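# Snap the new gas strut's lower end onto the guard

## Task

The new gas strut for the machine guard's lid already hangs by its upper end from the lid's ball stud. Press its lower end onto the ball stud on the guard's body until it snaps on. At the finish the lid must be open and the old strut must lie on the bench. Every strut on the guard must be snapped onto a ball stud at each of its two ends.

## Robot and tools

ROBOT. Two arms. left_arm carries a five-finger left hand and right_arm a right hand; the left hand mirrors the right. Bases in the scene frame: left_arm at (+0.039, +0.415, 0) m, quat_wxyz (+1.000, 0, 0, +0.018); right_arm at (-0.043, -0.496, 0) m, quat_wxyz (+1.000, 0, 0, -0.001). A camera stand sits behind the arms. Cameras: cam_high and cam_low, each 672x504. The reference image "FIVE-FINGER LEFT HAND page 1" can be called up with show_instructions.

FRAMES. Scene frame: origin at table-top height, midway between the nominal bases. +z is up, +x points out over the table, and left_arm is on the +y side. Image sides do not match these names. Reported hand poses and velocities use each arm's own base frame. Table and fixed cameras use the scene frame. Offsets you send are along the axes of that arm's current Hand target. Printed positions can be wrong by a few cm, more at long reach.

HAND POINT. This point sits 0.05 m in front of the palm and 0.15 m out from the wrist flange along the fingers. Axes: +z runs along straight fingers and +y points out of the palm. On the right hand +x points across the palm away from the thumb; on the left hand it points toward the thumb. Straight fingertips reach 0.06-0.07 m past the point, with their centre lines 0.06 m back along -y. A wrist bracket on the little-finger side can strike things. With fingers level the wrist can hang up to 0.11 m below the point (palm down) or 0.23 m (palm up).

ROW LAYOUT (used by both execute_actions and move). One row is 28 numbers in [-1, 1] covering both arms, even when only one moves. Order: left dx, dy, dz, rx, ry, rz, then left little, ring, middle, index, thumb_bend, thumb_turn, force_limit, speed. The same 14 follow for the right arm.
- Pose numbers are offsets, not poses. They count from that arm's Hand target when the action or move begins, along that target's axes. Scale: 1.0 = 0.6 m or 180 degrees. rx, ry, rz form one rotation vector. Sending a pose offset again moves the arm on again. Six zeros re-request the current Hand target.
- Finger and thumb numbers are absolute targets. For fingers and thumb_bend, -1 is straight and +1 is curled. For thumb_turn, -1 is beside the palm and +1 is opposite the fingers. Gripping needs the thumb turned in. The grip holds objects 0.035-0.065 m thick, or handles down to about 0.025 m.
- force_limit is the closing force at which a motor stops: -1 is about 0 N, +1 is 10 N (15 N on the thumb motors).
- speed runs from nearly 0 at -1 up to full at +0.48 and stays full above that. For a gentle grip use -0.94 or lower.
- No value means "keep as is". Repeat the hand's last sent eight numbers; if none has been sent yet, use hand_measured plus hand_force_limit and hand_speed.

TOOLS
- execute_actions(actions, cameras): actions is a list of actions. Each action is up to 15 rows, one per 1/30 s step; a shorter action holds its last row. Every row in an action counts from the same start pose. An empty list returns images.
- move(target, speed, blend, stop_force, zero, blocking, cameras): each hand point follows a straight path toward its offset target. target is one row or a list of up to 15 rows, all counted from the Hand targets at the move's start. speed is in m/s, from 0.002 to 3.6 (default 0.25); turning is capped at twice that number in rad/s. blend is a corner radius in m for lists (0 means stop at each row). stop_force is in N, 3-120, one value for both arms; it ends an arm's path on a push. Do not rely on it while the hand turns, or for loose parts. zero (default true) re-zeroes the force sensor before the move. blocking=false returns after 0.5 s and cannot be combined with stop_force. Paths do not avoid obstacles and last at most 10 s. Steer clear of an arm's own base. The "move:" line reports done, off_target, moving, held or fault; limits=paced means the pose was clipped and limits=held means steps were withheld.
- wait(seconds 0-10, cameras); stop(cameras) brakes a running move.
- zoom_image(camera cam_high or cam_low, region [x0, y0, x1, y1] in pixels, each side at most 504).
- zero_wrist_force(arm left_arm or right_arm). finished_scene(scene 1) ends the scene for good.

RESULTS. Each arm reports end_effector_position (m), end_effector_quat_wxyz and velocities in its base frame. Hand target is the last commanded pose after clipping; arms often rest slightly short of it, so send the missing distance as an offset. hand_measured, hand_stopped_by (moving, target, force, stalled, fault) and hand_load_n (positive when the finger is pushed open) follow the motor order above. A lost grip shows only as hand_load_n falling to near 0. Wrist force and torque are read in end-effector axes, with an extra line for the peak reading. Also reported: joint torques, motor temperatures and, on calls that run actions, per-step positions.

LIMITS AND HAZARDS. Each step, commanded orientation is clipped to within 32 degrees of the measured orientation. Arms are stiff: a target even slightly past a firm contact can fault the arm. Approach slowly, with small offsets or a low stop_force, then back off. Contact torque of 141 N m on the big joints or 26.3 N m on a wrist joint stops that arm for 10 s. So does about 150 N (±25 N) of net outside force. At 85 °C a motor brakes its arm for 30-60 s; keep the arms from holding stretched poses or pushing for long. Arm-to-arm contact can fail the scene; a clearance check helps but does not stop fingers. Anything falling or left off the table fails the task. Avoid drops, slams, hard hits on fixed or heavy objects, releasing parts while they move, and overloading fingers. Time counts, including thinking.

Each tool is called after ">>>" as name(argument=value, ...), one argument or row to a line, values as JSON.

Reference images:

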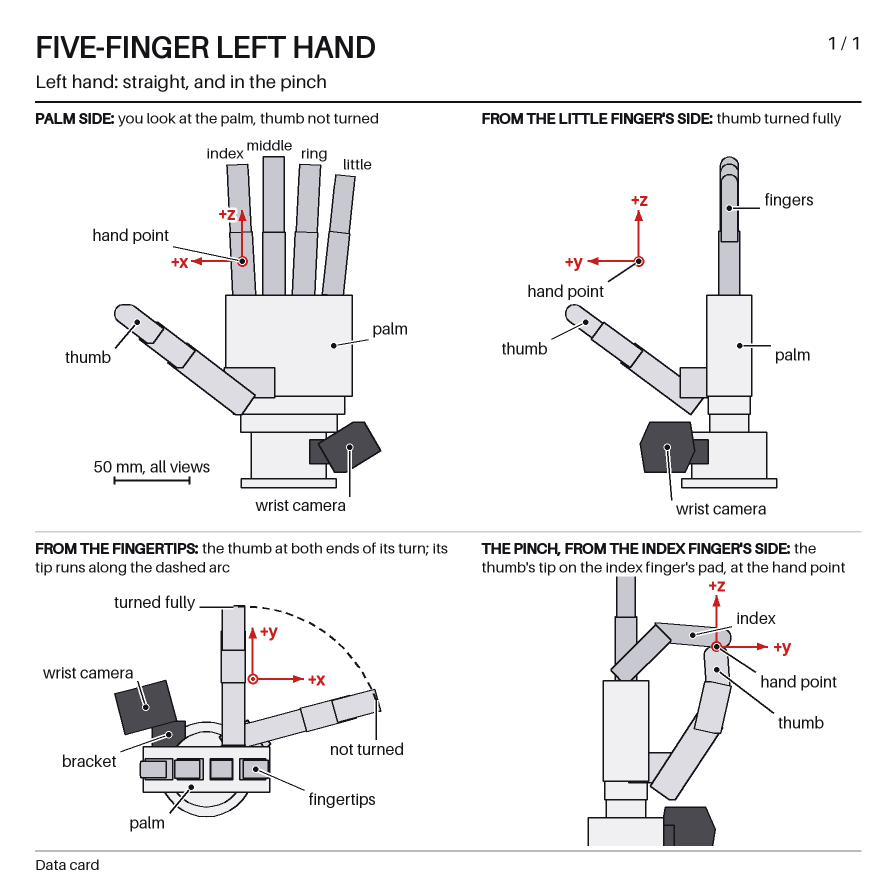

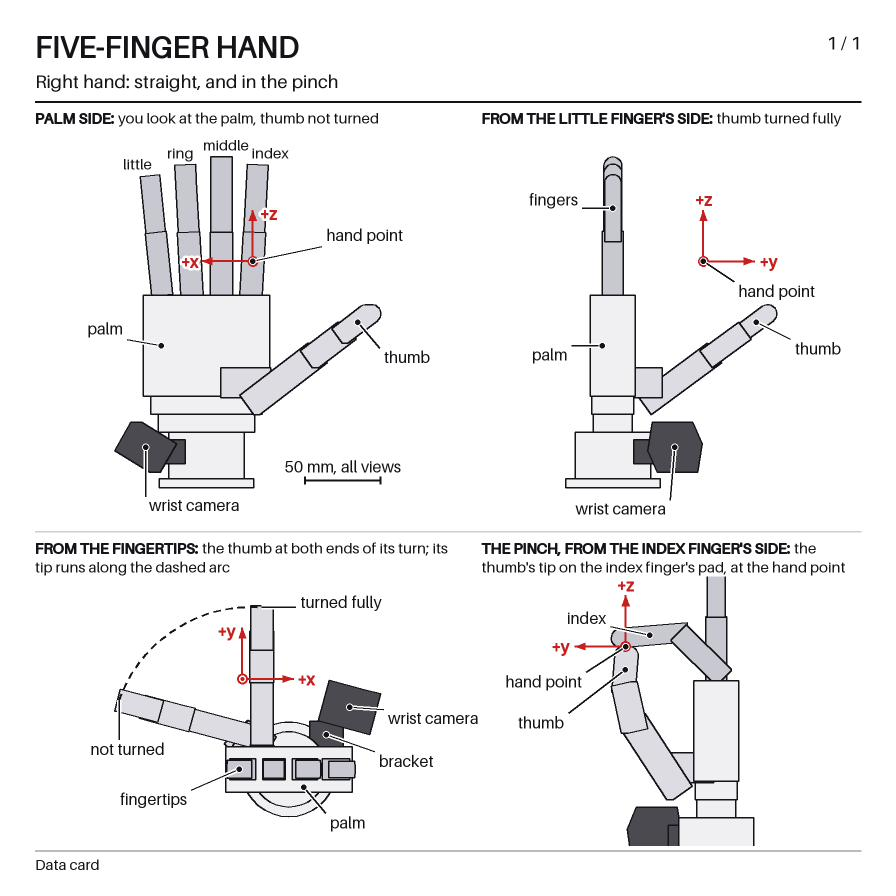

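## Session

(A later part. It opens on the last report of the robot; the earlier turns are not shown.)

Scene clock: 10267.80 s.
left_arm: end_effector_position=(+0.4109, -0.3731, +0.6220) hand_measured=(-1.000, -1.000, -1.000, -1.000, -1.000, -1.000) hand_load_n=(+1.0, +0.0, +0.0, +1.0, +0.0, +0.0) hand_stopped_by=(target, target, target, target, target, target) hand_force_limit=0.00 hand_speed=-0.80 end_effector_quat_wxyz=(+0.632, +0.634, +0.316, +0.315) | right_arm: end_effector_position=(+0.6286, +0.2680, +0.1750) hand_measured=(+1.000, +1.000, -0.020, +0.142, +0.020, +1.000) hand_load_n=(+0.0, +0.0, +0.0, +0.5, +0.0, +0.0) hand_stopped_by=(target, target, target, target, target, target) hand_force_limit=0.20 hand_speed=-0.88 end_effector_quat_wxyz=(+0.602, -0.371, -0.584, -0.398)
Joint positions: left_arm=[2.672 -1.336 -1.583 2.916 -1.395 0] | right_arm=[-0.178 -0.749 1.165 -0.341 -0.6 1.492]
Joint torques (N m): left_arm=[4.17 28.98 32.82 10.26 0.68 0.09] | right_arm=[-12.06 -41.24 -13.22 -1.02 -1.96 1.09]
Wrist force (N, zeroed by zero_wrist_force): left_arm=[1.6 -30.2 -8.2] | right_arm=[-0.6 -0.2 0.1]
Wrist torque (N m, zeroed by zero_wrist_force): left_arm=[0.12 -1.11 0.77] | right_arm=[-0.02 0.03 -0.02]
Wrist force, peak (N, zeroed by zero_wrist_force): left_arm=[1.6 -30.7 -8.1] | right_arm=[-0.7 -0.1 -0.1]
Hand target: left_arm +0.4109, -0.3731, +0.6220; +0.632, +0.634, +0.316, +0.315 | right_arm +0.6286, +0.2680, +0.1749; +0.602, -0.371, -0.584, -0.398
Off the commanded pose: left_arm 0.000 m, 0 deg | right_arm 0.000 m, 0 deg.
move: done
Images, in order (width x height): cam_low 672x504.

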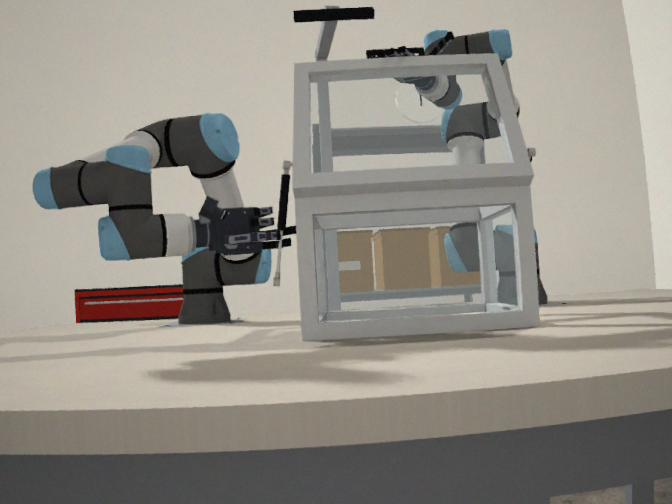

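>>> move(
  target=[0,0,0,0,0,0,-1,-1,-1,-1,-1,-1,0,-0.8,0,-0.005,0,0,0,0,1,1,-0.02,0.142,0.02,1,0.2,-0.88],
  speed=0.02,
)

>>> execute_actions(
  actions=[
    [[0,0,0,0,0,0,-1,-1,-1,-1,-1,-1,0,-0.8,0,0,0,0,0,0,1,1,0.3,0.35,0.02,1,-0.5,-0.88]],
    [[0,0,0,0,0,0,-1,-1,-1,-1,-1,-1,0,-0.8,0,0,0,0,0,0,1,1,0.3,0.35,0.02,1,-0.5,-0.88]],
    [[0,0,0,0,0,0,-1,-1,-1,-1,-1,-1,0,-0.8,0,0,0,0,0,0,1,1,0.3,0.35,0.02,1,-0.5,-0.88]],
    [[0,0,0,0,0,0,-1,-1,-1,-1,-1,-1,0,-0.8,0,0,0,0,0,0,1,1,0.3,0.35,0.02,1,-0.5,-0.88]],
  ],
  cameras=["cam_low"],
)

>>> zoom_image(
  camera="cam_low",
  region=[235, 225, 307, 297],
)

Scene clock: 10279.70 s.
left_arm: end_effector_position=(+0.4109, -0.3731, +0.6220) hand_measured=(-1.000, -1.000, -1.000, -1.000, -1.000, -1.000) hand_load_n=(+0.5, +0.0, +0.0, +1.0, +0.5, +0.0) hand_stopped_by=(target, target, target, target, target, target) hand_force_limit=0.00 hand_speed=-0.80 end_effector_quat_wxyz=(+0.632, +0.634, +0.316, +0.315) | right_arm: end_effector_position=(+0.6258, +0.2668, +0.1748) hand_measured=(+1.000, +1.000, -0.020, +0.142, +0.020, +1.000) hand_load_n=(+0.0, +0.0, +0.0, +0.0, +0.5, +0.0) hand_stopped_by=(target, target, target, target, target, target) hand_force_limit=0.20 hand_speed=-0.88 end_effector_quat_wxyz=(+0.602, -0.371, -0.584, -0.398)
Joint positions: left_arm=[2.672 -1.336 -1.583 2.916 -1.395 0] | right_arm=[-0.181 -0.756 1.178 -0.348 -0.602 1.492]
Joint torques (N m): left_arm=[3.73 29.1 32.5 10.35 0.36 0.1] | right_arm=[-8.94 -51.1 -18.33 0.28 -1.7 1.27]
Wrist force (N, zeroed by zero_wrist_force): left_arm=[1.5 -30.5 -8.1] | right_arm=[0.0 0.0 -0.1]
Wrist torque (N m, zeroed by zero_wrist_force): left_arm=[0.13 -1.10 0.75] | right_arm=[0.00 0.01 -0.01]
Wrist force, peak (N, zeroed by zero_wrist_force): left_arm=[1.5 -30.8 -8.1] | right_arm=[-0.6 -0.2 -0.2]
Hand target: left_arm +0.4109, -0.3731, +0.6220; +0.632, +0.634, +0.316, +0.315 | right_arm +0.6258, +0.2668, +0.1748; +0.602, -0.371, -0.584, -0.398
Off the commanded pose: left_arm 0.000 m, 0 deg | right_arm 0.000 m, 0 deg.
move: done

Scene clock: 10281.90 s.
left_arm: end_effector_position=(+0.4109, -0.3731, +0.6220) hand_measured=(-1.000, -1.000, -1.000, -1.000, -1.000, -1.000) hand_load_n=(+1.0, +0.0, +0.0, +0.5, +0.0, +0.0) hand_stopped_by=(target, target, target, target, target, target) hand_force_limit=0.00 hand_speed=-0.80 end_effector_quat_wxyz=(+0.632, +0.634, +0.316, +0.315) | right_arm: end_effector_position=(+0.6258, +0.2668, +0.1748) hand_measured=(+1.000, +1.000, +0.034, +0.162, +0.018, +1.000) hand_load_n=(+0.0, +0.0, +5.5, +3.0, +5.0, +0.0) hand_stopped_by=(target, target, force, force, target, target) hand_force_limit=-0.50 hand_speed=-0.88 end_effector_quat_wxyz=(+0.602, -0.371, -0.584, -0.398)
Joint positions: left_arm=[2.672 -1.336 -1.583 2.916 -1.395 0] | right_arm=[-0.181 -0.756 1.177 -0.347 -0.602 1.492]
Joint torques (N m): left_arm=[3.92 28.77 32.57 10.23 0.12 0.03] | right_arm=[10.6 -35.6 -23.99 2.73 1.59 0.34]
Wrist force (N, zeroed by zero_wrist_force): left_arm=[1.4 -30.5 -7.9] | right_arm=[1.0 -0.2 0.8]
Wrist torque (N m, zeroed by zero_wrist_force): left_arm=[0.14 -1.11 0.75] | right_arm=[-0.04 -0.09 -0.02]
Wrist force, peak (N, zeroed by zero_wrist_force): left_arm=[1.3 -30.7 -8.0] | right_arm=[1.4 0.1 0.9]
Hand target: left_arm +0.4109, -0.3731, +0.6220; +0.632, +0.634, +0.316, +0.315 | right_arm +0.6258, +0.2668, +0.1748; +0.602, -0.371, -0.584, -0.398
Off the commanded pose: left_arm 0.000 m, 0 deg | right_arm 0.000 m, 0 deg.
Step readings (end_effector_position of left_arm | right_arm):
0: (+0.4109, -0.3731, +0.6220) | (+0.6258, +0.2668, +0.1748)
1: (+0.4109, -0.3731, +0.6220) | (+0.6258, +0.2668, +0.1748)
2: (+0.4109, -0.3731, +0.6220) | (+0.6258, +0.2668, +0.1748)
4: (+0.4109, -0.3731, +0.6220) | (+0.6258, +0.2668, +0.1749)
8: (+0.4109, -0.3731, +0.6220) | (+0.6258, +0.2668, +0.1749)
15: (+0.4109, -0.3731, +0.6220) | (+0.6258, +0.2668, +0.1749)
16: (+0.4109, -0.3731, +0.6220) | (+0.6258, +0.2668, +0.1749)
17: (+0.4109, -0.3731, +0.6220) | (+0.6258, +0.2668, +0.1749)
19: (+0.4109, -0.3731, +0.6220) | (+0.6258, +0.2668, +0.1749)
23: (+0.4109, -0.3731, +0.6220) | (+0.6258, +0.2668, +0.1748)
30: (+0.4109, -0.3731, +0.6220) | (+0.6258, +0.2668, +0.1748)
31: (+0.4109, -0.3731, +0.6220) | (+0.6258, +0.2668, +0.1748)
32: (+0.4109, -0.3731, +0.6220) | (+0.6258, +0.2668, +0.1748)
34: (+0.4109, -0.3731, +0.6220) | (+0.6258, +0.2668, +0.1748)
38: (+0.4109, -0.3731, +0.6220) | (+0.6258, +0.2668, +0.1748)
45: (+0.4109, -0.3731, +0.6220) | (+0.6258, +0.2668, +0.1748)
46: (+0.4109, -0.3731, +0.6220) | (+0.6258, +0.2668, +0.1748)
47: (+0.4109, -0.3731, +0.6220) | (+0.6258, +0.2668, +0.1748)
49: (+0.4109, -0.3731, +0.6220) | (+0.6258, +0.2668, +0.1748)
53: (+0.4109, -0.3731, +0.6220) | (+0.6258, +0.2668, +0.1748)
60: (+0.4109, -0.3731, +0.6220) | (+0.6258, +0.2668, +0.1748)
Images, in order (width x height): cam_low 672x504.

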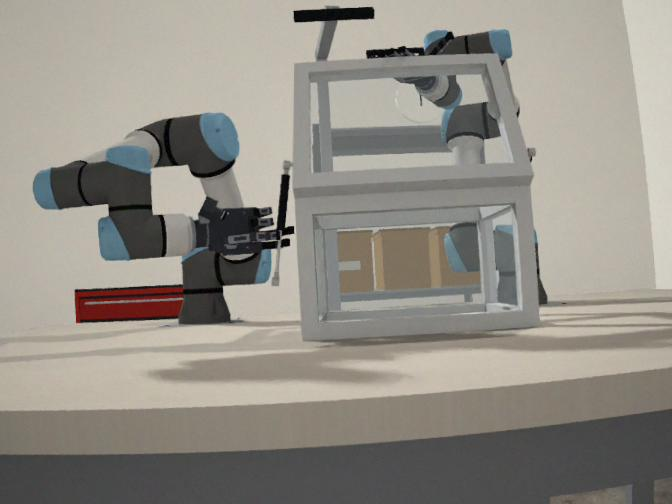

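Scaled by 7.000.

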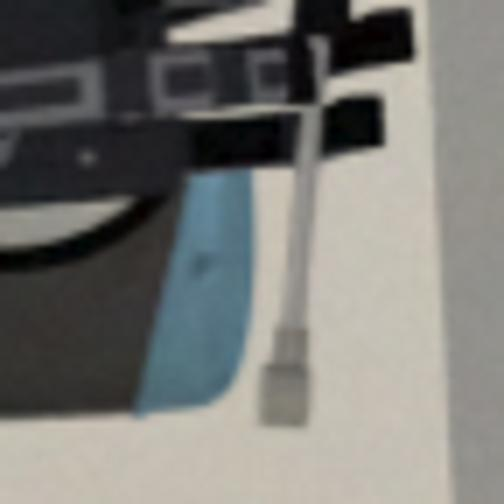

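>>> execute_actions(
  actions=[],
  cameras=["all"],
)

>>> zoom_image(
  camera="cam_high",
  region=[200, 240, 245, 285],
)

Scene clock: 10285.77 s.
left_arm: end_effector_position=(+0.4109, -0.3731, +0.6220) hand_measured=(-1.000, -1.000, -1.000, -1.000, -1.000, -1.000) hand_load_n=(+0.5, +0.0, +0.0, +1.0, +0.0, +0.0) hand_stopped_by=(target, target, target, target, target, target) hand_force_limit=0.00 hand_speed=-0.80 end_effector_quat_wxyz=(+0.632, +0.634, +0.316, +0.315) | right_arm: end_effector_position=(+0.6258, +0.2668, +0.1748) hand_measured=(+1.000, +1.000, +0.034, +0.162, +0.018, +1.000) hand_load_n=(+0.0, +0.0, +5.5, +3.5, +4.5, +0.0) hand_stopped_by=(target, target, force, force, target, target) hand_force_limit=-0.50 hand_speed=-0.88 end_effector_quat_wxyz=(+0.602, -0.371, -0.584, -0.398)
Joint positions: left_arm=[2.672 -1.336 -1.583 2.916 -1.395 0] | right_arm=[-0.181 -0.756 1.177 -0.347 -0.602 1.492]
Joint velocities: within noise
Joint torques (N m): left_arm=[4.05 28.74 32.97 10.35 -0.13 0.11] | right_arm=[11.04 -36.73 -21.93 2.69 1.61 -0.44]
Motor temperatures (°C): left_arm=[19 20 19 34 27 30] | right_arm=[19 21 21 26 29 26]
Wrist force (N, zeroed by zero_wrist_force): left_arm=[1.2 -30.3 -8.2] | right_arm=[1.2 0.2 0.7]
Wrist torque (N m, zeroed by zero_wrist_force): left_arm=[0.13 -1.09 0.75] | right_arm=[0.02 -0.07 -0.01]
Wrist force, peak (N, zeroed by zero_wrist_force): left_arm=[1.3 -30.8 -7.9] | right_arm=[1.4 0.1 0.8]
Hand target: left_arm +0.4109, -0.3731, +0.6220; +0.632, +0.634, +0.316, +0.315 | right_arm +0.6258, +0.2668, +0.1748; +0.602, -0.371, -0.584, -0.398
Off the commanded pose: left_arm 0.000 m, 0 deg | right_arm 0.000 m, 0 deg.

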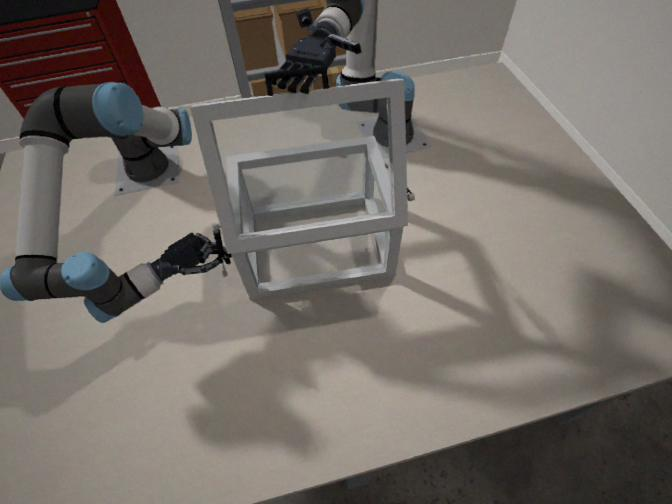

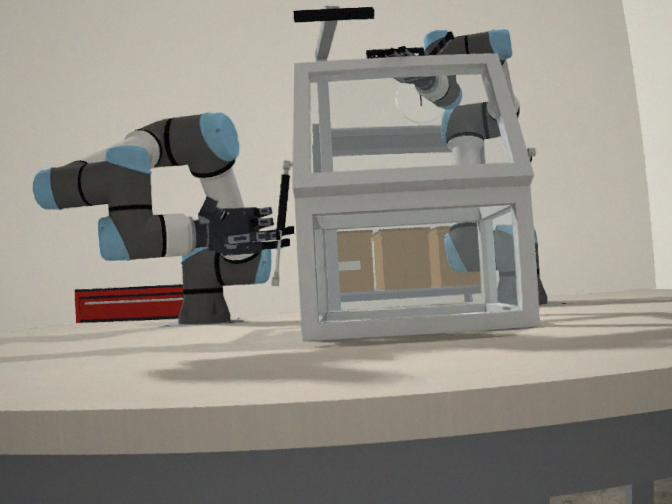

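Scaled by 11.200.

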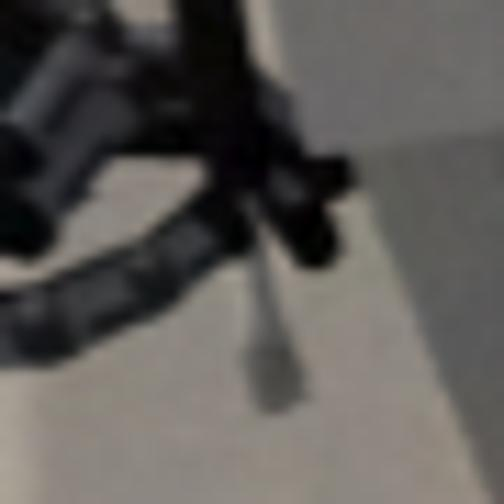

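>>> execute_actions(
  actions=[
    [[0,0,0,0,0,0,-1,-1,-1,-1,-1,-1,0,-0.8,0,0,0,0,0,0,1,1,0.0,0.14,0.018,1,0.2,-0.86]],
    [[0,0,0,0,0,0,-1,-1,-1,-1,-1,-1,0,-0.8,0,0,0,0,0,0,1,1,0.0,0.14,0.018,1,0.2,-0.86]],
  ],
)

>>> move(
  target=[0,0,0,0,0,0,-1,-1,-1,-1,-1,-1,0,-0.8,0,-0.0067,0,0,0,0,1,1,0.0,0.14,0.018,1,0.2,-0.88],
  speed=0.02,
)

>>> execute_actions(
  actions=[
    [[0,0,0,0,0,0,-1,-1,-1,-1,-1,-1,0,-0.8,0,0,0,0,0,0,1,1,0.3,0.35,0.018,1,-0.5,-0.88]],
    [[0,0,0,0,0,0,-1,-1,-1,-1,-1,-1,0,-0.8,0,0,0,0,0,0,1,1,0.3,0.35,0.018,1,-0.5,-0.88]],
    [[0,0,0,0,0,0,-1,-1,-1,-1,-1,-1,0,-0.8,0,0,0,0,0,0,1,1,0.3,0.35,0.018,1,-0.5,-0.88]],
  ],
  cameras=["all"],
)

>>> zoom_image(
  camera="cam_low",
  region=[235, 225, 307, 297],
)

>>> zoom_image(
  camera="cam_high",
  region=[200, 240, 245, 285],
)

Scene clock: 10303.43 s.
left_arm: end_effector_position=(+0.4109, -0.3731, +0.6220) hand_measured=(-1.000, -1.000, -1.000, -1.000, -1.000, -1.000) hand_load_n=(+0.5, +0.0, +0.0, +0.5, +0.0, +0.0) hand_stopped_by=(target, target, target, target, target, target) hand_force_limit=0.00 hand_speed=-0.80 end_effector_quat_wxyz=(+0.632, +0.634, +0.316, +0.315) | right_arm: end_effector_position=(+0.6258, +0.2668, +0.1748) hand_measured=(+1.000, +1.000, +0.000, +0.140, +0.018, +1.000) hand_load_n=(+0.0, +0.0, +0.0, +0.0, +0.0, +0.0) hand_stopped_by=(target, target, target, target, target, target) hand_force_limit=0.20 hand_speed=-0.86 end_effector_quat_wxyz=(+0.602, -0.371, -0.584, -0.398)
Joint positions: left_arm=[2.672 -1.336 -1.583 2.916 -1.395 0] | right_arm=[-0.181 -0.756 1.177 -0.347 -0.602 1.492]
Joint torques (N m): left_arm=[4.13 29.11 32.82 10.28 -0.47 0.13] | right_arm=[11.47 -42.2 -20.04 2.66 1.72 -0.49]
Wrist force (N, zeroed by zero_wrist_force): left_arm=[1.4 -30.2 -8.3] | right_arm=[0.0 0.1 0.1]
Wrist torque (N m, zeroed by zero_wrist_force): left_arm=[0.13 -1.08 0.75] | right_arm=[0.01 -0.02 0.01]
Wrist force, peak (N, zeroed by zero_wrist_force): left_arm=[1.3 -30.8 -8.0] | right_arm=[1.5 0.3 0.8]
Hand target: left_arm +0.4109, -0.3731, +0.6220; +0.632, +0.634, +0.316, +0.315 | right_arm +0.6258, +0.2668, +0.1748; +0.602, -0.371, -0.584, -0.398
Off the commanded pose: left_arm 0.000 m, 0 deg | right_arm 0.000 m, 0 deg.
Step readings (end_effector_position of left_arm | right_arm):
0: (+0.4109, -0.3731, +0.6220) | (+0.6258, +0.2668, +0.1748)
1: (+0.4109, -0.3731, +0.6220) | (+0.6258, +0.2668, +0.1748)
2: (+0.4109, -0.3731, +0.6220) | (+0.6258, +0.2668, +0.1748)
4: (+0.4109, -0.3731, +0.6220) | (+0.6258, +0.2668, +0.1748)
8: (+0.4109, -0.3731, +0.6220) | (+0.6258, +0.2668, +0.1748)
15: (+0.4109, -0.3731, +0.6220) | (+0.6258, +0.2668, +0.1748)
16: (+0.4109, -0.3731, +0.6220) | (+0.6258, +0.2668, +0.1748)
17: (+0.4109, -0.3731, +0.6220) | (+0.6258, +0.2668, +0.1748)
19: (+0.4109, -0.3731, +0.6220) | (+0.6258, +0.2668, +0.1748)
23: (+0.4109, -0.3731, +0.6220) | (+0.6258, +0.2668, +0.1748)
30: (+0.4109, -0.3731, +0.6220) | (+0.6258, +0.2668, +0.1748)

Scene clock: 10304.17 s.
left_arm: end_effector_position=(+0.4109, -0.3731, +0.6220) hand_measured=(-1.000, -1.000, -1.000, -1.000, -1.000, -1.000) hand_load_n=(+0.5, +0.0, +0.0, +0.5, +0.0, +0.0) hand_stopped_by=(target, target, target, target, target, target) hand_force_limit=0.00 hand_speed=-0.80 end_effector_quat_wxyz=(+0.632, +0.634, +0.316, +0.315) | right_arm: end_effector_position=(+0.6221, +0.2651, +0.1748) hand_measured=(+1.000, +1.000, +0.000, +0.140, +0.018, +1.000) hand_load_n=(+0.0, +0.0, +0.0, +0.5, +0.0, +0.5) hand_stopped_by=(target, target, target, target, target, target) hand_force_limit=0.20 hand_speed=-0.88 end_effector_quat_wxyz=(+0.602, -0.371, -0.584, -0.398)
Joint positions: left_arm=[2.672 -1.336 -1.583 2.916 -1.395 0] | right_arm=[-0.184 -0.765 1.194 -0.356 -0.606 1.493]
Joint torques (N m): left_arm=[4.85 28.53 33.12 10.3 -0.43 0.12] | right_arm=[-8.78 -46.59 -21.43 1.04 -1.09 1.73]
Wrist force (N, zeroed by zero_wrist_force): left_arm=[1.5 -30.5 -8.0] | right_arm=[0.0 0.0 -0.2]
Wrist torque (N m, zeroed by zero_wrist_force): left_arm=[0.11 -1.09 0.76] | right_arm=[0.00 0.01 -0.02]
Wrist force, peak (N, zeroed by zero_wrist_force): left_arm=[1.5 -30.7 -8.0] | right_arm=[-0.3 0.2 0.0]
Hand target: left_arm +0.4109, -0.3731, +0.6220; +0.632, +0.634, +0.316, +0.315 | right_arm +0.6222, +0.2651, +0.1748; +0.602, -0.371, -0.584, -0.398
Off the commanded pose: left_arm 0.000 m, 0 deg | right_arm 0.000 m, 0 deg.
move: done

Scene clock: 10305.87 s.
left_arm: end_effector_position=(+0.4109, -0.3731, +0.6220) hand_measured=(-1.000, -1.000, -1.000, -1.000, -1.000, -1.000) hand_load_n=(+1.0, +0.0, +0.0, +0.5, +0.0, +0.0) hand_stopped_by=(target, target, target, target, target, target) hand_force_limit=0.00 hand_speed=-0.80 end_effector_quat_wxyz=(+0.632, +0.634, +0.316, +0.315) | right_arm: end_effector_position=(+0.6222, +0.2651, +0.1748) hand_measured=(+1.000, +1.000, +0.032, +0.160, +0.018, +1.000) hand_load_n=(+0.0, +0.0, +4.5, +4.0, +4.0, -0.5) hand_stopped_by=(target, target, force, force, target, target) hand_force_limit=-0.50 hand_speed=-0.88 end_effector_quat_wxyz=(+0.602, -0.371, -0.584, -0.398)
Joint positions: left_arm=[2.672 -1.336 -1.583 2.916 -1.395 0] | right_arm=[-0.184 -0.765 1.194 -0.356 -0.606 1.493]
Joint torques (N m): left_arm=[4.49 28.9 33 10.3 -0.58 0.24] | right_arm=[10.68 -35.76 -22.84 2.77 1.63 1.22]
Wrist force (N, zeroed by zero_wrist_force): left_arm=[1.3 -30.5 -8.0] | right_arm=[1.1 0.3 0.5]
Wrist torque (N m, zeroed by zero_wrist_force): left_arm=[0.11 -1.08 0.74] | right_arm=[0.03 -0.08 -0.01]
Wrist force, peak (N, zeroed by zero_wrist_force): left_arm=[1.2 -30.7 -8.1] | right_arm=[1.2 0.2 0.6]
Hand target: left_arm +0.4109, -0.3731, +0.6220; +0.632, +0.634, +0.316, +0.315 | right_arm +0.6222, +0.2651, +0.1748; +0.602, -0.371, -0.584, -0.398
Off the commanded pose: left_arm 0.000 m, 0 deg | right_arm 0.000 m, 0 deg.
Step readings (end_effector_position of left_arm | right_arm):
0: (+0.4109, -0.3731, +0.6220) | (+0.6221, +0.2651, +0.1748)
1: (+0.4109, -0.3731, +0.6220) | (+0.6221, +0.2651, +0.1748)
2: (+0.4109, -0.3731, +0.6220) | (+0.6221, +0.2651, +0.1748)
4: (+0.4109, -0.3731, +0.6220) | (+0.6221, +0.2651, +0.1748)
8: (+0.4109, -0.3731, +0.6220) | (+0.6221, +0.2651, +0.1748)
15: (+0.4109, -0.3731, +0.6220) | (+0.6222, +0.2651, +0.1748)
16: (+0.4109, -0.3731, +0.6220) | (+0.6222, +0.2651, +0.1748)
17: (+0.4109, -0.3731, +0.6220) | (+0.6222, +0.2651, +0.1748)
19: (+0.4109, -0.3731, +0.6220) | (+0.6222, +0.2651, +0.1748)
23: (+0.4109, -0.3731, +0.6220) | (+0.6222, +0.2651, +0.1748)
30: (+0.4109, -0.3731, +0.6220) | (+0.6222, +0.2651, +0.1748)
31: (+0.4109, -0.3731, +0.6220) | (+0.6222, +0.2651, +0.1748)
32: (+0.4109, -0.3731, +0.6220) | (+0.6222, +0.2651, +0.1748)
34: (+0.4109, -0.3731, +0.6220) | (+0.6222, +0.2651, +0.1748)
38: (+0.4109, -0.3731, +0.6220) | (+0.6222, +0.2651, +0.1748)
45: (+0.4109, -0.3731, +0.6220) | (+0.6222, +0.2651, +0.1748)

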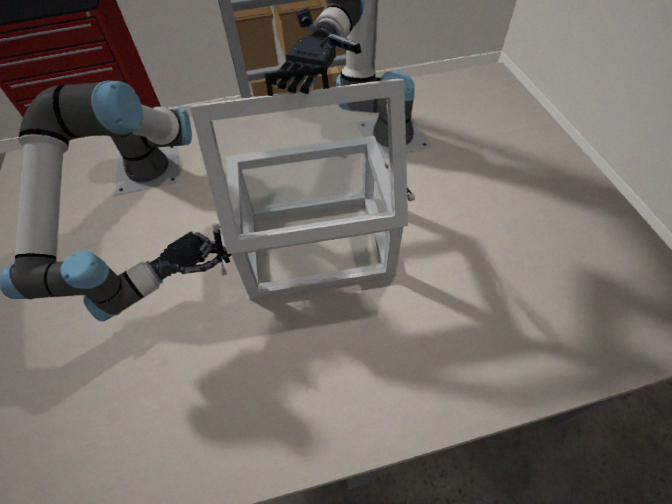

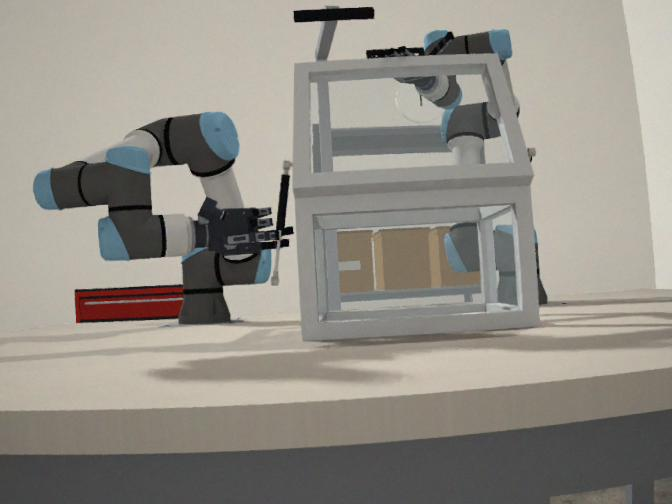

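Scaled by 7.000.

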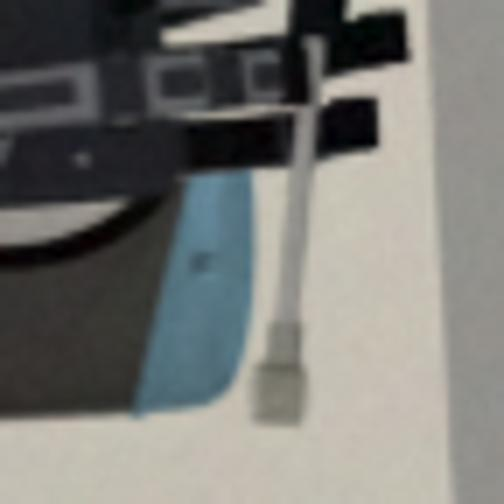

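Scaled by 11.200.

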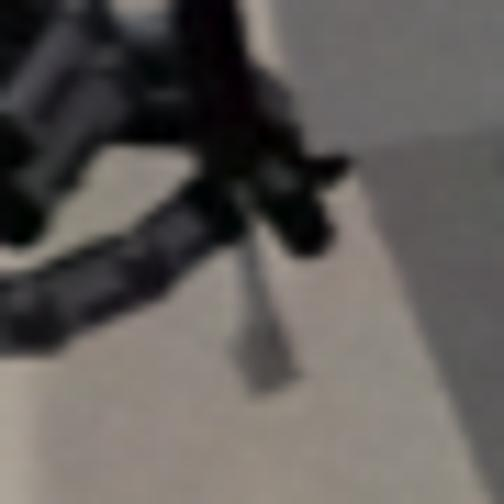

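>>> execute_actions(
  actions=[
    [[0,0,0,0,0,0,-1,-1,-1,-1,-1,-1,0,-0.8,0,0,0,0,0,0,1,1,-0.05,0.08,0.0,1,0.2,-0.86]],
    [[0,0,0,0,0,0,-1,-1,-1,-1,-1,-1,0,-0.8,0,0,0,0,0,0,1,1,-0.1,0.0,-0.03,1,0.2,-0.8]],
    [[0,0,0,0,0,0,-1,-1,-1,-1,-1,-1,0,-0.8,0,0,0,0,0,0,1,1,-0.1,-0.05,-0.03,1,0.2,-0.8]],
  ],
  cameras=["cam_low"],
)

>>> zoom_image(
  camera="cam_low",
  region=[235, 225, 307, 297],
)

Scene clock: 10337.60 s.
left_arm: end_effector_position=(+0.4109, -0.3731, +0.6220) hand_measured=(-1.000, -1.000, -1.000, -1.000, -1.000, -1.000) hand_load_n=(+0.5, +0.0, +0.0, +0.5, +0.0, +0.0) hand_stopped_by=(target, target, target, target, target, target) hand_force_limit=0.00 hand_speed=-0.80 end_effector_quat_wxyz=(+0.632, +0.634, +0.316, +0.315) | right_arm: end_effector_position=(+0.6222, +0.2651, +0.1748) hand_measured=(+1.000, +1.000, -0.100, -0.050, -0.030, +1.000) hand_load_n=(+0.0, +0.0, -0.5, +0.0, +0.0, +0.5) hand_stopped_by=(target, target, target, target, target, target) hand_force_limit=0.20 hand_speed=-0.80 end_effector_quat_wxyz=(+0.602, -0.371, -0.584, -0.398)
Joint positions: left_arm=[2.672 -1.336 -1.583 2.916 -1.395 0] | right_arm=[-0.184 -0.765 1.194 -0.356 -0.606 1.493]
Joint torques (N m): left_arm=[4.47 28.38 33.16 10.26 -1.08 0.3] | right_arm=[11.93 -40.11 -20.33 1.98 1.7 -0.09]
Wrist force (N, zeroed by zero_wrist_force): left_arm=[1.6 -30.5 -8.1] | right_arm=[-0.3 -0.1 -0.3]
Wrist torque (N m, zeroed by zero_wrist_force): left_arm=[0.14 -1.10 0.76] | right_arm=[0.02 0.01 -0.03]
Wrist force, peak (N, zeroed by zero_wrist_force): left_arm=[1.3 -30.6 -8.3] | right_arm=[1.2 0.2 0.8]
Hand target: left_arm +0.4109, -0.3731, +0.6220; +0.632, +0.634, +0.316, +0.315 | right_arm +0.6222, +0.2651, +0.1748; +0.602, -0.371, -0.584, -0.398
Off the commanded pose: left_arm 0.000 m, 0 deg | right_arm 0.000 m, 0 deg.
Step readings (end_effector_position of left_arm | right_arm):
0: (+0.4109, -0.3731, +0.6220) | (+0.6222, +0.2651, +0.1748)
1: (+0.4109, -0.3731, +0.6220) | (+0.6222, +0.2651, +0.1748)
2: (+0.4109, -0.3731, +0.6220) | (+0.6222, +0.2651, +0.1748)
4: (+0.4109, -0.3731, +0.6220) | (+0.6222, +0.2651, +0.1748)
8: (+0.4109, -0.3731, +0.6220) | (+0.6222, +0.2651, +0.1748)
15: (+0.4109, -0.3731, +0.6220) | (+0.6222, +0.2651, +0.1748)
16: (+0.4109, -0.3731, +0.6220) | (+0.6222, +0.2651, +0.1748)
17: (+0.4109, -0.3731, +0.6220) | (+0.6222, +0.2651, +0.1748)
19: (+0.4109, -0.3731, +0.6220) | (+0.6222, +0.2651, +0.1748)
23: (+0.4109, -0.3731, +0.6220) | (+0.6222, +0.2651, +0.1748)
30: (+0.4109, -0.3731, +0.6220) | (+0.6222, +0.2651, +0.1748)
31: (+0.4109, -0.3731, +0.6220) | (+0.6222, +0.2651, +0.1748)
32: (+0.4109, -0.3731, +0.6220) | (+0.6222, +0.2651, +0.1748)
34: (+0.4109, -0.3731, +0.6220) | (+0.6222, +0.2651, +0.1748)
38: (+0.4109, -0.3731, +0.6220) | (+0.6222, +0.2651, +0.1748)
45: (+0.4109, -0.3731, +0.6220) | (+0.6222, +0.2651, +0.1748)
Images, in order (width x height): cam_low 672x504.

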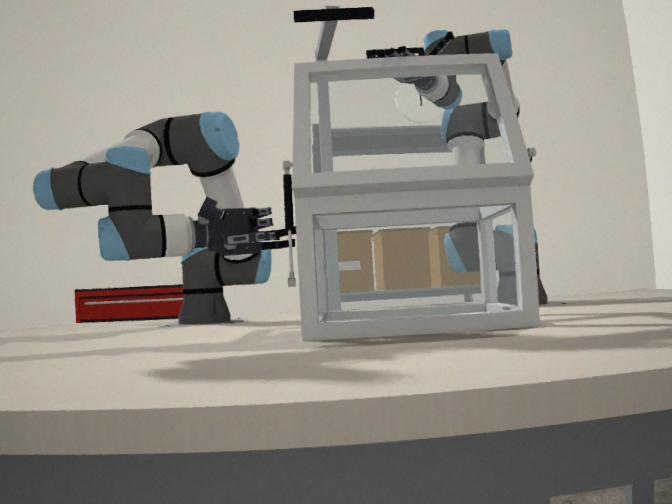

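Scaled by 7.000.

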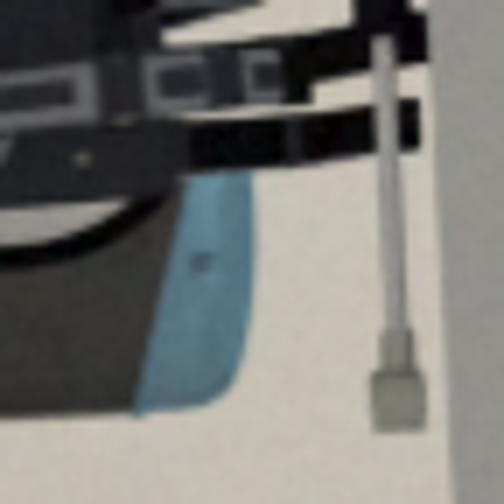

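>>> move(
  target=[
    [0,0,0,0,0,0,-1,-1,-1,-1,-1,-1,0,-0.8,0,-0.0833,0,0,0,0,1,1,-0.4,-0.2,-0.03,1,0.2,-0.8],
    [0,0,0,0,0,0,-1,-1,-1,-1,-1,-1,0,-0.8,0.0047,-0.1143,-0.059,0.1783,-0.0111,0.0096,1,1,-0.4,-0.2,-0.03,1,0.2,-0.8],
    [0,0,0,0,0,0,-1,-1,-1,-1,-1,-1,0,-0.8,-0.0075,-0.0374,-0.0321,0.1783,-0.0111,0.0096,1,1,-0.4,-0.2,-0.03,1,0.2,-0.8],
  ],
  speed=0.08,
  blend=0.004,
  cameras=["cam_low"],
)

>>> zoom_image(
  camera="cam_low",
  region=[235, 225, 307, 297],
)

Scene clock: 10357.40 s.
left_arm: end_effector_position=(+0.4109, -0.3731, +0.6220) hand_measured=(-1.000, -1.000, -1.000, -1.000, -1.000, -1.000) hand_load_n=(+0.5, +0.0, +0.0, +1.0, +0.0, +0.0) hand_stopped_by=(target, target, target, target, target, target) hand_force_limit=0.00 hand_speed=-0.80 end_effector_quat_wxyz=(+0.632, +0.634, +0.316, +0.315) | right_arm: end_effector_position=(+0.6095, +0.2387, +0.1690) hand_measured=(+1.000, +1.000, -0.400, -0.200, -0.030, +1.000) hand_load_n=(+0.0, +0.0, +0.0, +0.0, +0.0, +0.0) hand_stopped_by=(target, target, target, target, target, target) hand_force_limit=0.20 hand_speed=-0.80 end_effector_quat_wxyz=(+0.677, -0.206, -0.676, -0.205)
Joint positions: left_arm=[2.672 -1.336 -1.583 2.916 -1.395 0] | right_arm=[-0.108 -0.44 0.553 -0.111 -1.088 1.571]
Joint torques (N m): left_arm=[4.01 27.78 33.12 10.44 -1.95 0.23] | right_arm=[-11.47 -65.03 -18.99 0.14 -1.26 -0.65]
Wrist force (N, zeroed by zero_wrist_force): left_arm=[1.6 -30.6 -8.3] | right_arm=[-0.3 -0.2 -0.3]
Wrist torque (N m, zeroed by zero_wrist_force): left_arm=[0.13 -1.10 0.76] | right_arm=[-0.01 0.01 -0.04]
Wrist force, peak (N, zeroed by zero_wrist_force): left_arm=[1.6 -30.8 -8.2] | right_arm=[-0.1 -1.1 -0.1]
Hand target: left_arm +0.4109, -0.3731, +0.6220; +0.632, +0.634, +0.316, +0.315 | right_arm +0.6095, +0.2386, +0.1691; +0.677, -0.206, -0.676, -0.205
Off the commanded pose: left_arm 0.000 m, 0 deg | right_arm 0.000 m, 0 deg.
move: done
Images, in order (width x height): cam_low 672x504.

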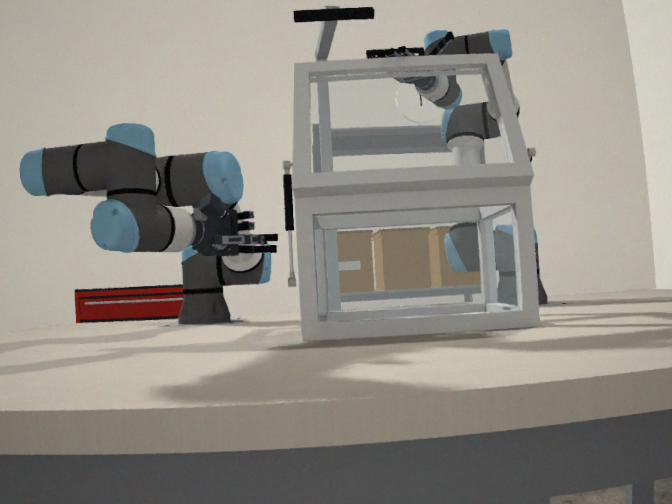

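Scaled by 7.000.

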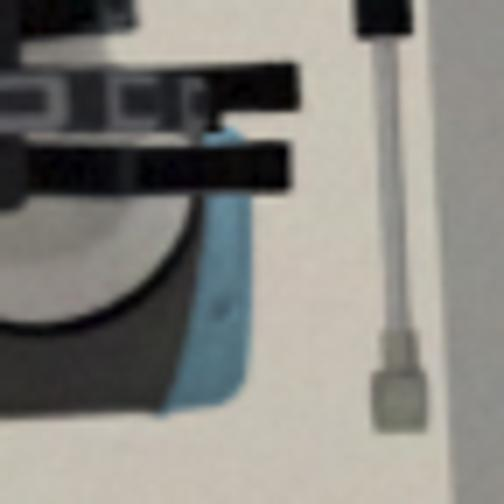

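>>> move(
  target=[0,0,0,0,0,0,-1,-1,-1,-1,-1,-1,0,-0.8,0,0.0833,0,0,0,0,1,1,-0.4,-0.2,-0.03,1,0.1,-0.6],
  speed=0.05,
)

>>> execute_actions(
  actions=[
    [[0,0,0,0,0,0,-1,-1,-1,-1,-1,-1,0,-0.8,0,0,0,0,0,0,1,1,-0.4,0.5,-0.03,1,-0.5,-0.86]],
    [[0,0,0,0,0,0,-1,-1,-1,-1,-1,-1,0,-0.8,0,0,0,0,0,0,1,1,-0.4,0.5,-0.03,1,-0.5,-0.86]],
    [[0,0,0,0,0,0,-1,-1,-1,-1,-1,-1,0,-0.8,0,0,0,0,0,0,1,1,-0.4,0.5,-0.03,1,-0.5,-0.86]],
    [[0,0,0,0,0,0,-1,-1,-1,-1,-1,-1,0,-0.8,0,0,0,0,0,0,1,1,-0.4,0.5,-0.03,1,-0.5,-0.86]],
    [[0,0,0,0,0,0,-1,-1,-1,-1,-1,-1,0,-0.8,0,0,0,0,0,0,1,1,-0.4,0.5,-0.03,1,-0.5,-0.86]],
    [[0,0,0,0,0,0,-1,-1,-1,-1,-1,-1,0,-0.8,0,0,0,0,0,0,1,1,-0.4,0.6,-0.03,1,0.3,-0.92]],
    [[0,0,0,0,0,0,-1,-1,-1,-1,-1,-1,0,-0.8,0,0,0,0,0,0,1,1,-0.4,0.6,-0.03,1,0.4,-0.92]],
  ],
)

>>> move(
  target=[
    [0,0,0,0,0,0,-1,-1,-1,-1,-1,-1,0,-0.8,0,-0.0144,-0.0083,0,0,0,1,1,-0.4,0.6,-0.03,1,0.4,-0.92],
    [0,0,0,0,0,0,-1,-1,-1,-1,-1,-1,0,-0.8,0,-0.03175,-0.01833,-0.0556,0,0,1,1,-0.4,0.6,-0.03,1,0.4,-0.92],
  ],
  speed=0.03,
  blend=0.003,
  cameras=["cam_low","cam_high"],
)

>>> zoom_image(
  camera="cam_low",
  region=[235, 225, 307, 297],
)

Scene clock: 10370.07 s.
left_arm: end_effector_position=(+0.4109, -0.3731, +0.6220) hand_measured=(-1.000, -1.000, -1.000, -1.000, -1.000, -1.000) hand_load_n=(+0.5, +0.0, -0.5, +0.5, +0.0, +0.0) hand_stopped_by=(target, target, target, target, target, target) hand_force_limit=0.00 hand_speed=-0.80 end_effector_quat_wxyz=(+0.632, +0.634, +0.316, +0.315) | right_arm: end_effector_position=(+0.6370, +0.2802, +0.1689) hand_measured=(+1.000, +1.000, -0.400, -0.200, -0.030, +1.000) hand_load_n=(+0.0, +0.0, +0.0, +0.0, +0.0, +0.0) hand_stopped_by=(target, target, target, target, target, target) hand_force_limit=0.10 hand_speed=-0.60 end_effector_quat_wxyz=(+0.677, -0.206, -0.676, -0.206)
Joint positions: left_arm=[2.672 -1.336 -1.583 2.916 -1.395 0] | right_arm=[-0.053 -0.194 0.055 0.141 -1.032 1.571]
Joint torques (N m): left_arm=[4.28 27.88 33.24 10.52 -2.06 0.26] | right_arm=[-2.01 -72.37 -15.92 -0.29 0.53 -0.83]
Wrist force (N, zeroed by zero_wrist_force): left_arm=[1.7 -30.6 -8.1] | right_arm=[-0.3 -0.1 -0.2]
Wrist torque (N m, zeroed by zero_wrist_force): left_arm=[0.12 -1.12 0.77] | right_arm=[-0.01 0.01 -0.04]
Wrist force, peak (N, zeroed by zero_wrist_force): left_arm=[1.5 -30.8 -8.2] | right_arm=[-0.5 -1.2 -0.8]
Hand target: left_arm +0.4109, -0.3731, +0.6220; +0.632, +0.634, +0.316, +0.315 | right_arm +0.6373, +0.2802, +0.1690; +0.677, -0.206, -0.676, -0.205
Off the commanded pose: left_arm 0.000 m, 0 deg | right_arm 0.000 m, 0 deg.
move: done

Scene clock: 10373.77 s.
left_arm: end_effector_position=(+0.4109, -0.3731, +0.6220) hand_measured=(-1.000, -1.000, -1.000, -1.000, -1.000, -1.000) hand_load_n=(+0.5, +0.0, +0.5, +0.5, +0.0, +0.0) hand_stopped_by=(target, target, target, target, target, target) hand_force_limit=0.00 hand_speed=-0.80 end_effector_quat_wxyz=(+0.632, +0.634, +0.316, +0.315) | right_arm: end_effector_position=(+0.6371, +0.2801, +0.1690) hand_measured=(+1.000, +1.000, -0.400, +0.148, -0.030, +1.000) hand_load_n=(+0.0, +0.0, +0.0, +6.5, +1.5, +0.0) hand_stopped_by=(target, target, target, force, target, target) hand_force_limit=0.40 hand_speed=-0.92 end_effector_quat_wxyz=(+0.677, -0.206, -0.676, -0.206)
Joint positions: left_arm=[2.672 -1.336 -1.583 2.916 -1.395 0] | right_arm=[-0.053 -0.185 0.035 0.151 -1.032 1.571]
Joint torques (N m): left_arm=[4.34 27.5 32.92 10.53 -2.01 0.25] | right_arm=[11.24 -72.08 -9.65 0.73 -0.85 -1.44]
Wrist force (N, zeroed by zero_wrist_force): left_arm=[1.5 -30.3 -8.2] | right_arm=[-0.4 -0.1 -0.6]
Wrist torque (N m, zeroed by zero_wrist_force): left_arm=[0.13 -1.08 0.75] | right_arm=[0.01 0.04 -0.04]
Wrist force, peak (N, zeroed by zero_wrist_force): left_arm=[1.5 -30.9 -8.1] | right_arm=[-0.7 0.1 -0.8]
Hand target: left_arm +0.4109, -0.3731, +0.6220; +0.632, +0.634, +0.316, +0.315 | right_arm +0.6373, +0.2802, +0.1690; +0.677, -0.206, -0.676, -0.205
Off the commanded pose: left_arm 0.000 m, 0 deg | right_arm 0.000 m, 0 deg.
elbow stopped short (right arm): the move would have taken joint 3 (elbow) straighter than the controller allows.
Step readings (end_effector_position of left_arm | right_arm):
0: (+0.4109, -0.3731, +0.6220) | (+0.6370, +0.2802, +0.1689)
1: (+0.4109, -0.3731, +0.6220) | (+0.6370, +0.2802, +0.1689)
2: (+0.4109, -0.3731, +0.6220) | (+0.6371, +0.2802, +0.1690)
4: (+0.4109, -0.3731, +0.6220) | (+0.6371, +0.2802, +0.1690)
8: (+0.4109, -0.3731, +0.6220) | (+0.6371, +0.2801, +0.1690)
15: (+0.4109, -0.3731, +0.6220) | (+0.6371, +0.2801, +0.1689)
16: (+0.4109, -0.3731, +0.6220) | (+0.6371, +0.2801, +0.1689)
17: (+0.4109, -0.3731, +0.6220) | (+0.6371, +0.2801, +0.1689)
19: (+0.4109, -0.3731, +0.6220) | (+0.6371, +0.2801, +0.1689)
23: (+0.4109, -0.3731, +0.6220) | (+0.6371, +0.2801, +0.1690)
30: (+0.4109, -0.3731, +0.6220) | (+0.6371, +0.2801, +0.1690)
31: (+0.4109, -0.3731, +0.6220) | (+0.6371, +0.2801, +0.1690)
32: (+0.4109, -0.3731, +0.6220) | (+0.6371, +0.2801, +0.1690)
34: (+0.4109, -0.3731, +0.6220) | (+0.6371, +0.2801, +0.1690)
38: (+0.4109, -0.3731, +0.6220) | (+0.6371, +0.2801, +0.1690)
45: (+0.4109, -0.3731, +0.6220) | (+0.6371, +0.2801, +0.1690)
46: (+0.4109, -0.3731, +0.6220) | (+0.6371, +0.2801, +0.1690)
47: (+0.4109, -0.3731, +0.6220) | (+0.6371, +0.2801, +0.1690)
49: (+0.4109, -0.3731, +0.6220) | (+0.6371, +0.2801, +0.1690)
53: (+0.4109, -0.3731, +0.6220) | (+0.6371, +0.2801, +0.1690)
60: (+0.4109, -0.3731, +0.6220) | (+0.6371, +0.2801, +0.1690)
61: (+0.4109, -0.3731, +0.6220) | (+0.6371, +0.2801, +0.1690)
62: (+0.4109, -0.3731, +0.6220) | (+0.6371, +0.2801, +0.1690)
64: (+0.4109, -0.3731, +0.6220) | (+0.6371, +0.2801, +0.1690)
68: (+0.4109, -0.3731, +0.6220) | (+0.6371, +0.2801, +0.1690)
75: (+0.4109, -0.3731, +0.6220) | (+0.6371, +0.2801, +0.1690)
76: (+0.4109, -0.3731, +0.6220) | (+0.6371, +0.2801, +0.1690)
77: (+0.4109, -0.3731, +0.6220) | (+0.6371, +0.2801, +0.1690)
79: (+0.4109, -0.3731, +0.6220) | (+0.6371, +0.2801, +0.1690)
83: (+0.4109, -0.3731, +0.6220) | (+0.6371, +0.2801, +0.1690)
90: (+0.4109, -0.3731, +0.6220) | (+0.6371, +0.2801, +0.1690)
91: (+0.4109, -0.3731, +0.6220) | (+0.6371, +0.2801, +0.1690)
92: (+0.4109, -0.3731, +0.6220) | (+0.6371, +0.2801, +0.1690)
94: (+0.4109, -0.3731, +0.6220) | (+0.6371, +0.2801, +0.1690)
98: (+0.4109, -0.3731, +0.6220) | (+0.6371, +0.2801, +0.1690)
105: (+0.4109, -0.3731, +0.6220) | (+0.6371, +0.2801, +0.1690)

Scene clock: 10377.30 s.
left_arm: end_effector_position=(+0.4109, -0.3731, +0.6220) hand_measured=(-1.000, -1.000, -1.000, -1.000, -1.000, -1.000) hand_load_n=(+0.5, +0.0, +0.0, +1.0, +0.0, +0.0) hand_stopped_by=(target, target, target, target, target, target) hand_force_limit=0.00 hand_speed=-0.80 end_effector_quat_wxyz=(+0.632, +0.634, +0.316, +0.315) | right_arm: end_effector_position=(+0.6360, +0.2581, +0.1691) hand_measured=(+1.000, +1.000, -0.400, +0.148, -0.030, +1.000) hand_load_n=(+0.0, +0.0, +0.0, +4.0, +1.5, -1.5) hand_stopped_by=(target, target, target, force, target, target) hand_force_limit=0.40 hand_speed=-0.92 end_effector_quat_wxyz=(+0.656, -0.264, -0.655, -0.264) end_effector_velocity=(+0.000, +0.000, +0.000) end_effector_angular_velocity=(+0.000, -0.001, +0.004)
Joint positions: left_arm=[2.672 -1.336 -1.583 2.916 -1.395 0] | right_arm=[-0.119 -0.481 0.634 -0.151 -0.925 1.571]
Joint velocities: left_arm=[within noise] | right_arm=[0.001 0.002 -0.005 0.002 -0.003 0]
Joint torques (N m): left_arm=[4.45 27.4 33.95 10.46 -1.95 0.27] | right_arm=[0.89 -44.25 -23.16 2.66 -1.57 1.67]
Wrist force (N, zeroed by zero_wrist_force): left_arm=[1.3 -30.5 -8.1] | right_arm=[2.8 0.2 0.3]
Wrist torque (N m, zeroed by zero_wrist_force): left_arm=[0.12 -1.09 0.75] | right_arm=[0.00 -0.02 0.01]
Wrist force, peak (N, zeroed by zero_wrist_force): left_arm=[1.4 -30.8 -7.9] | right_arm=[5.2 0.2 0.0]
Hand target: left_arm +0.4109, -0.3731, +0.6220; +0.632, +0.634, +0.316, +0.315 | right_arm +0.6359, +0.2582, +0.1690; +0.657, -0.264, -0.655, -0.264
Off the commanded pose: left_arm 0.000 m, 0 deg | right_arm 0.000 m, 0 deg.
move: done

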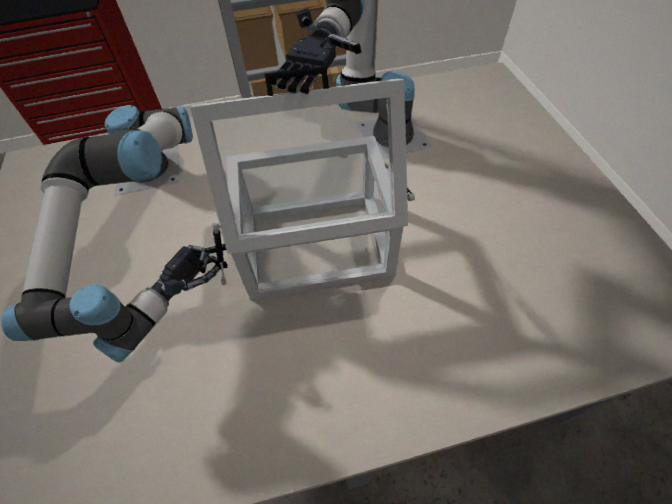

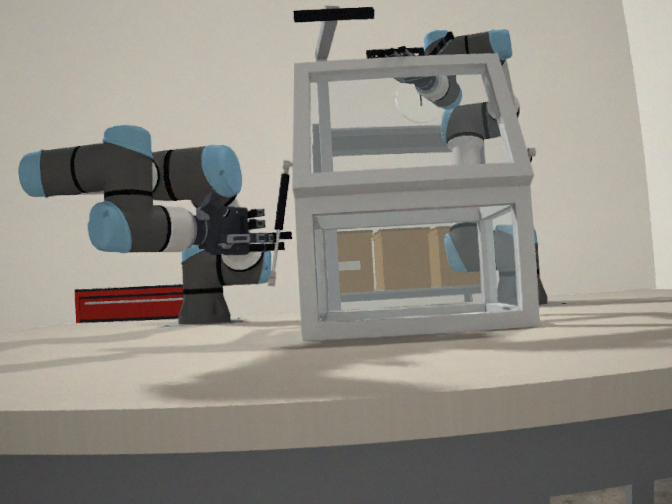

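Scaled by 7.000.

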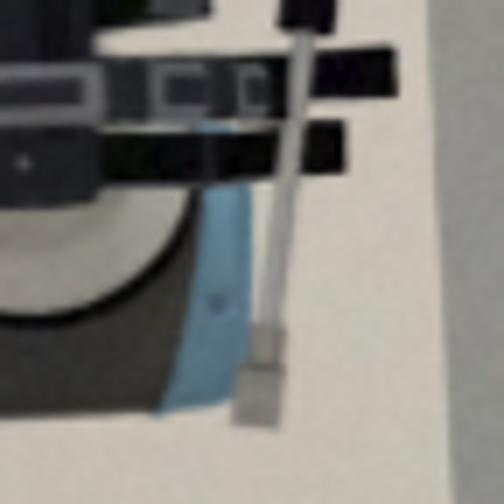

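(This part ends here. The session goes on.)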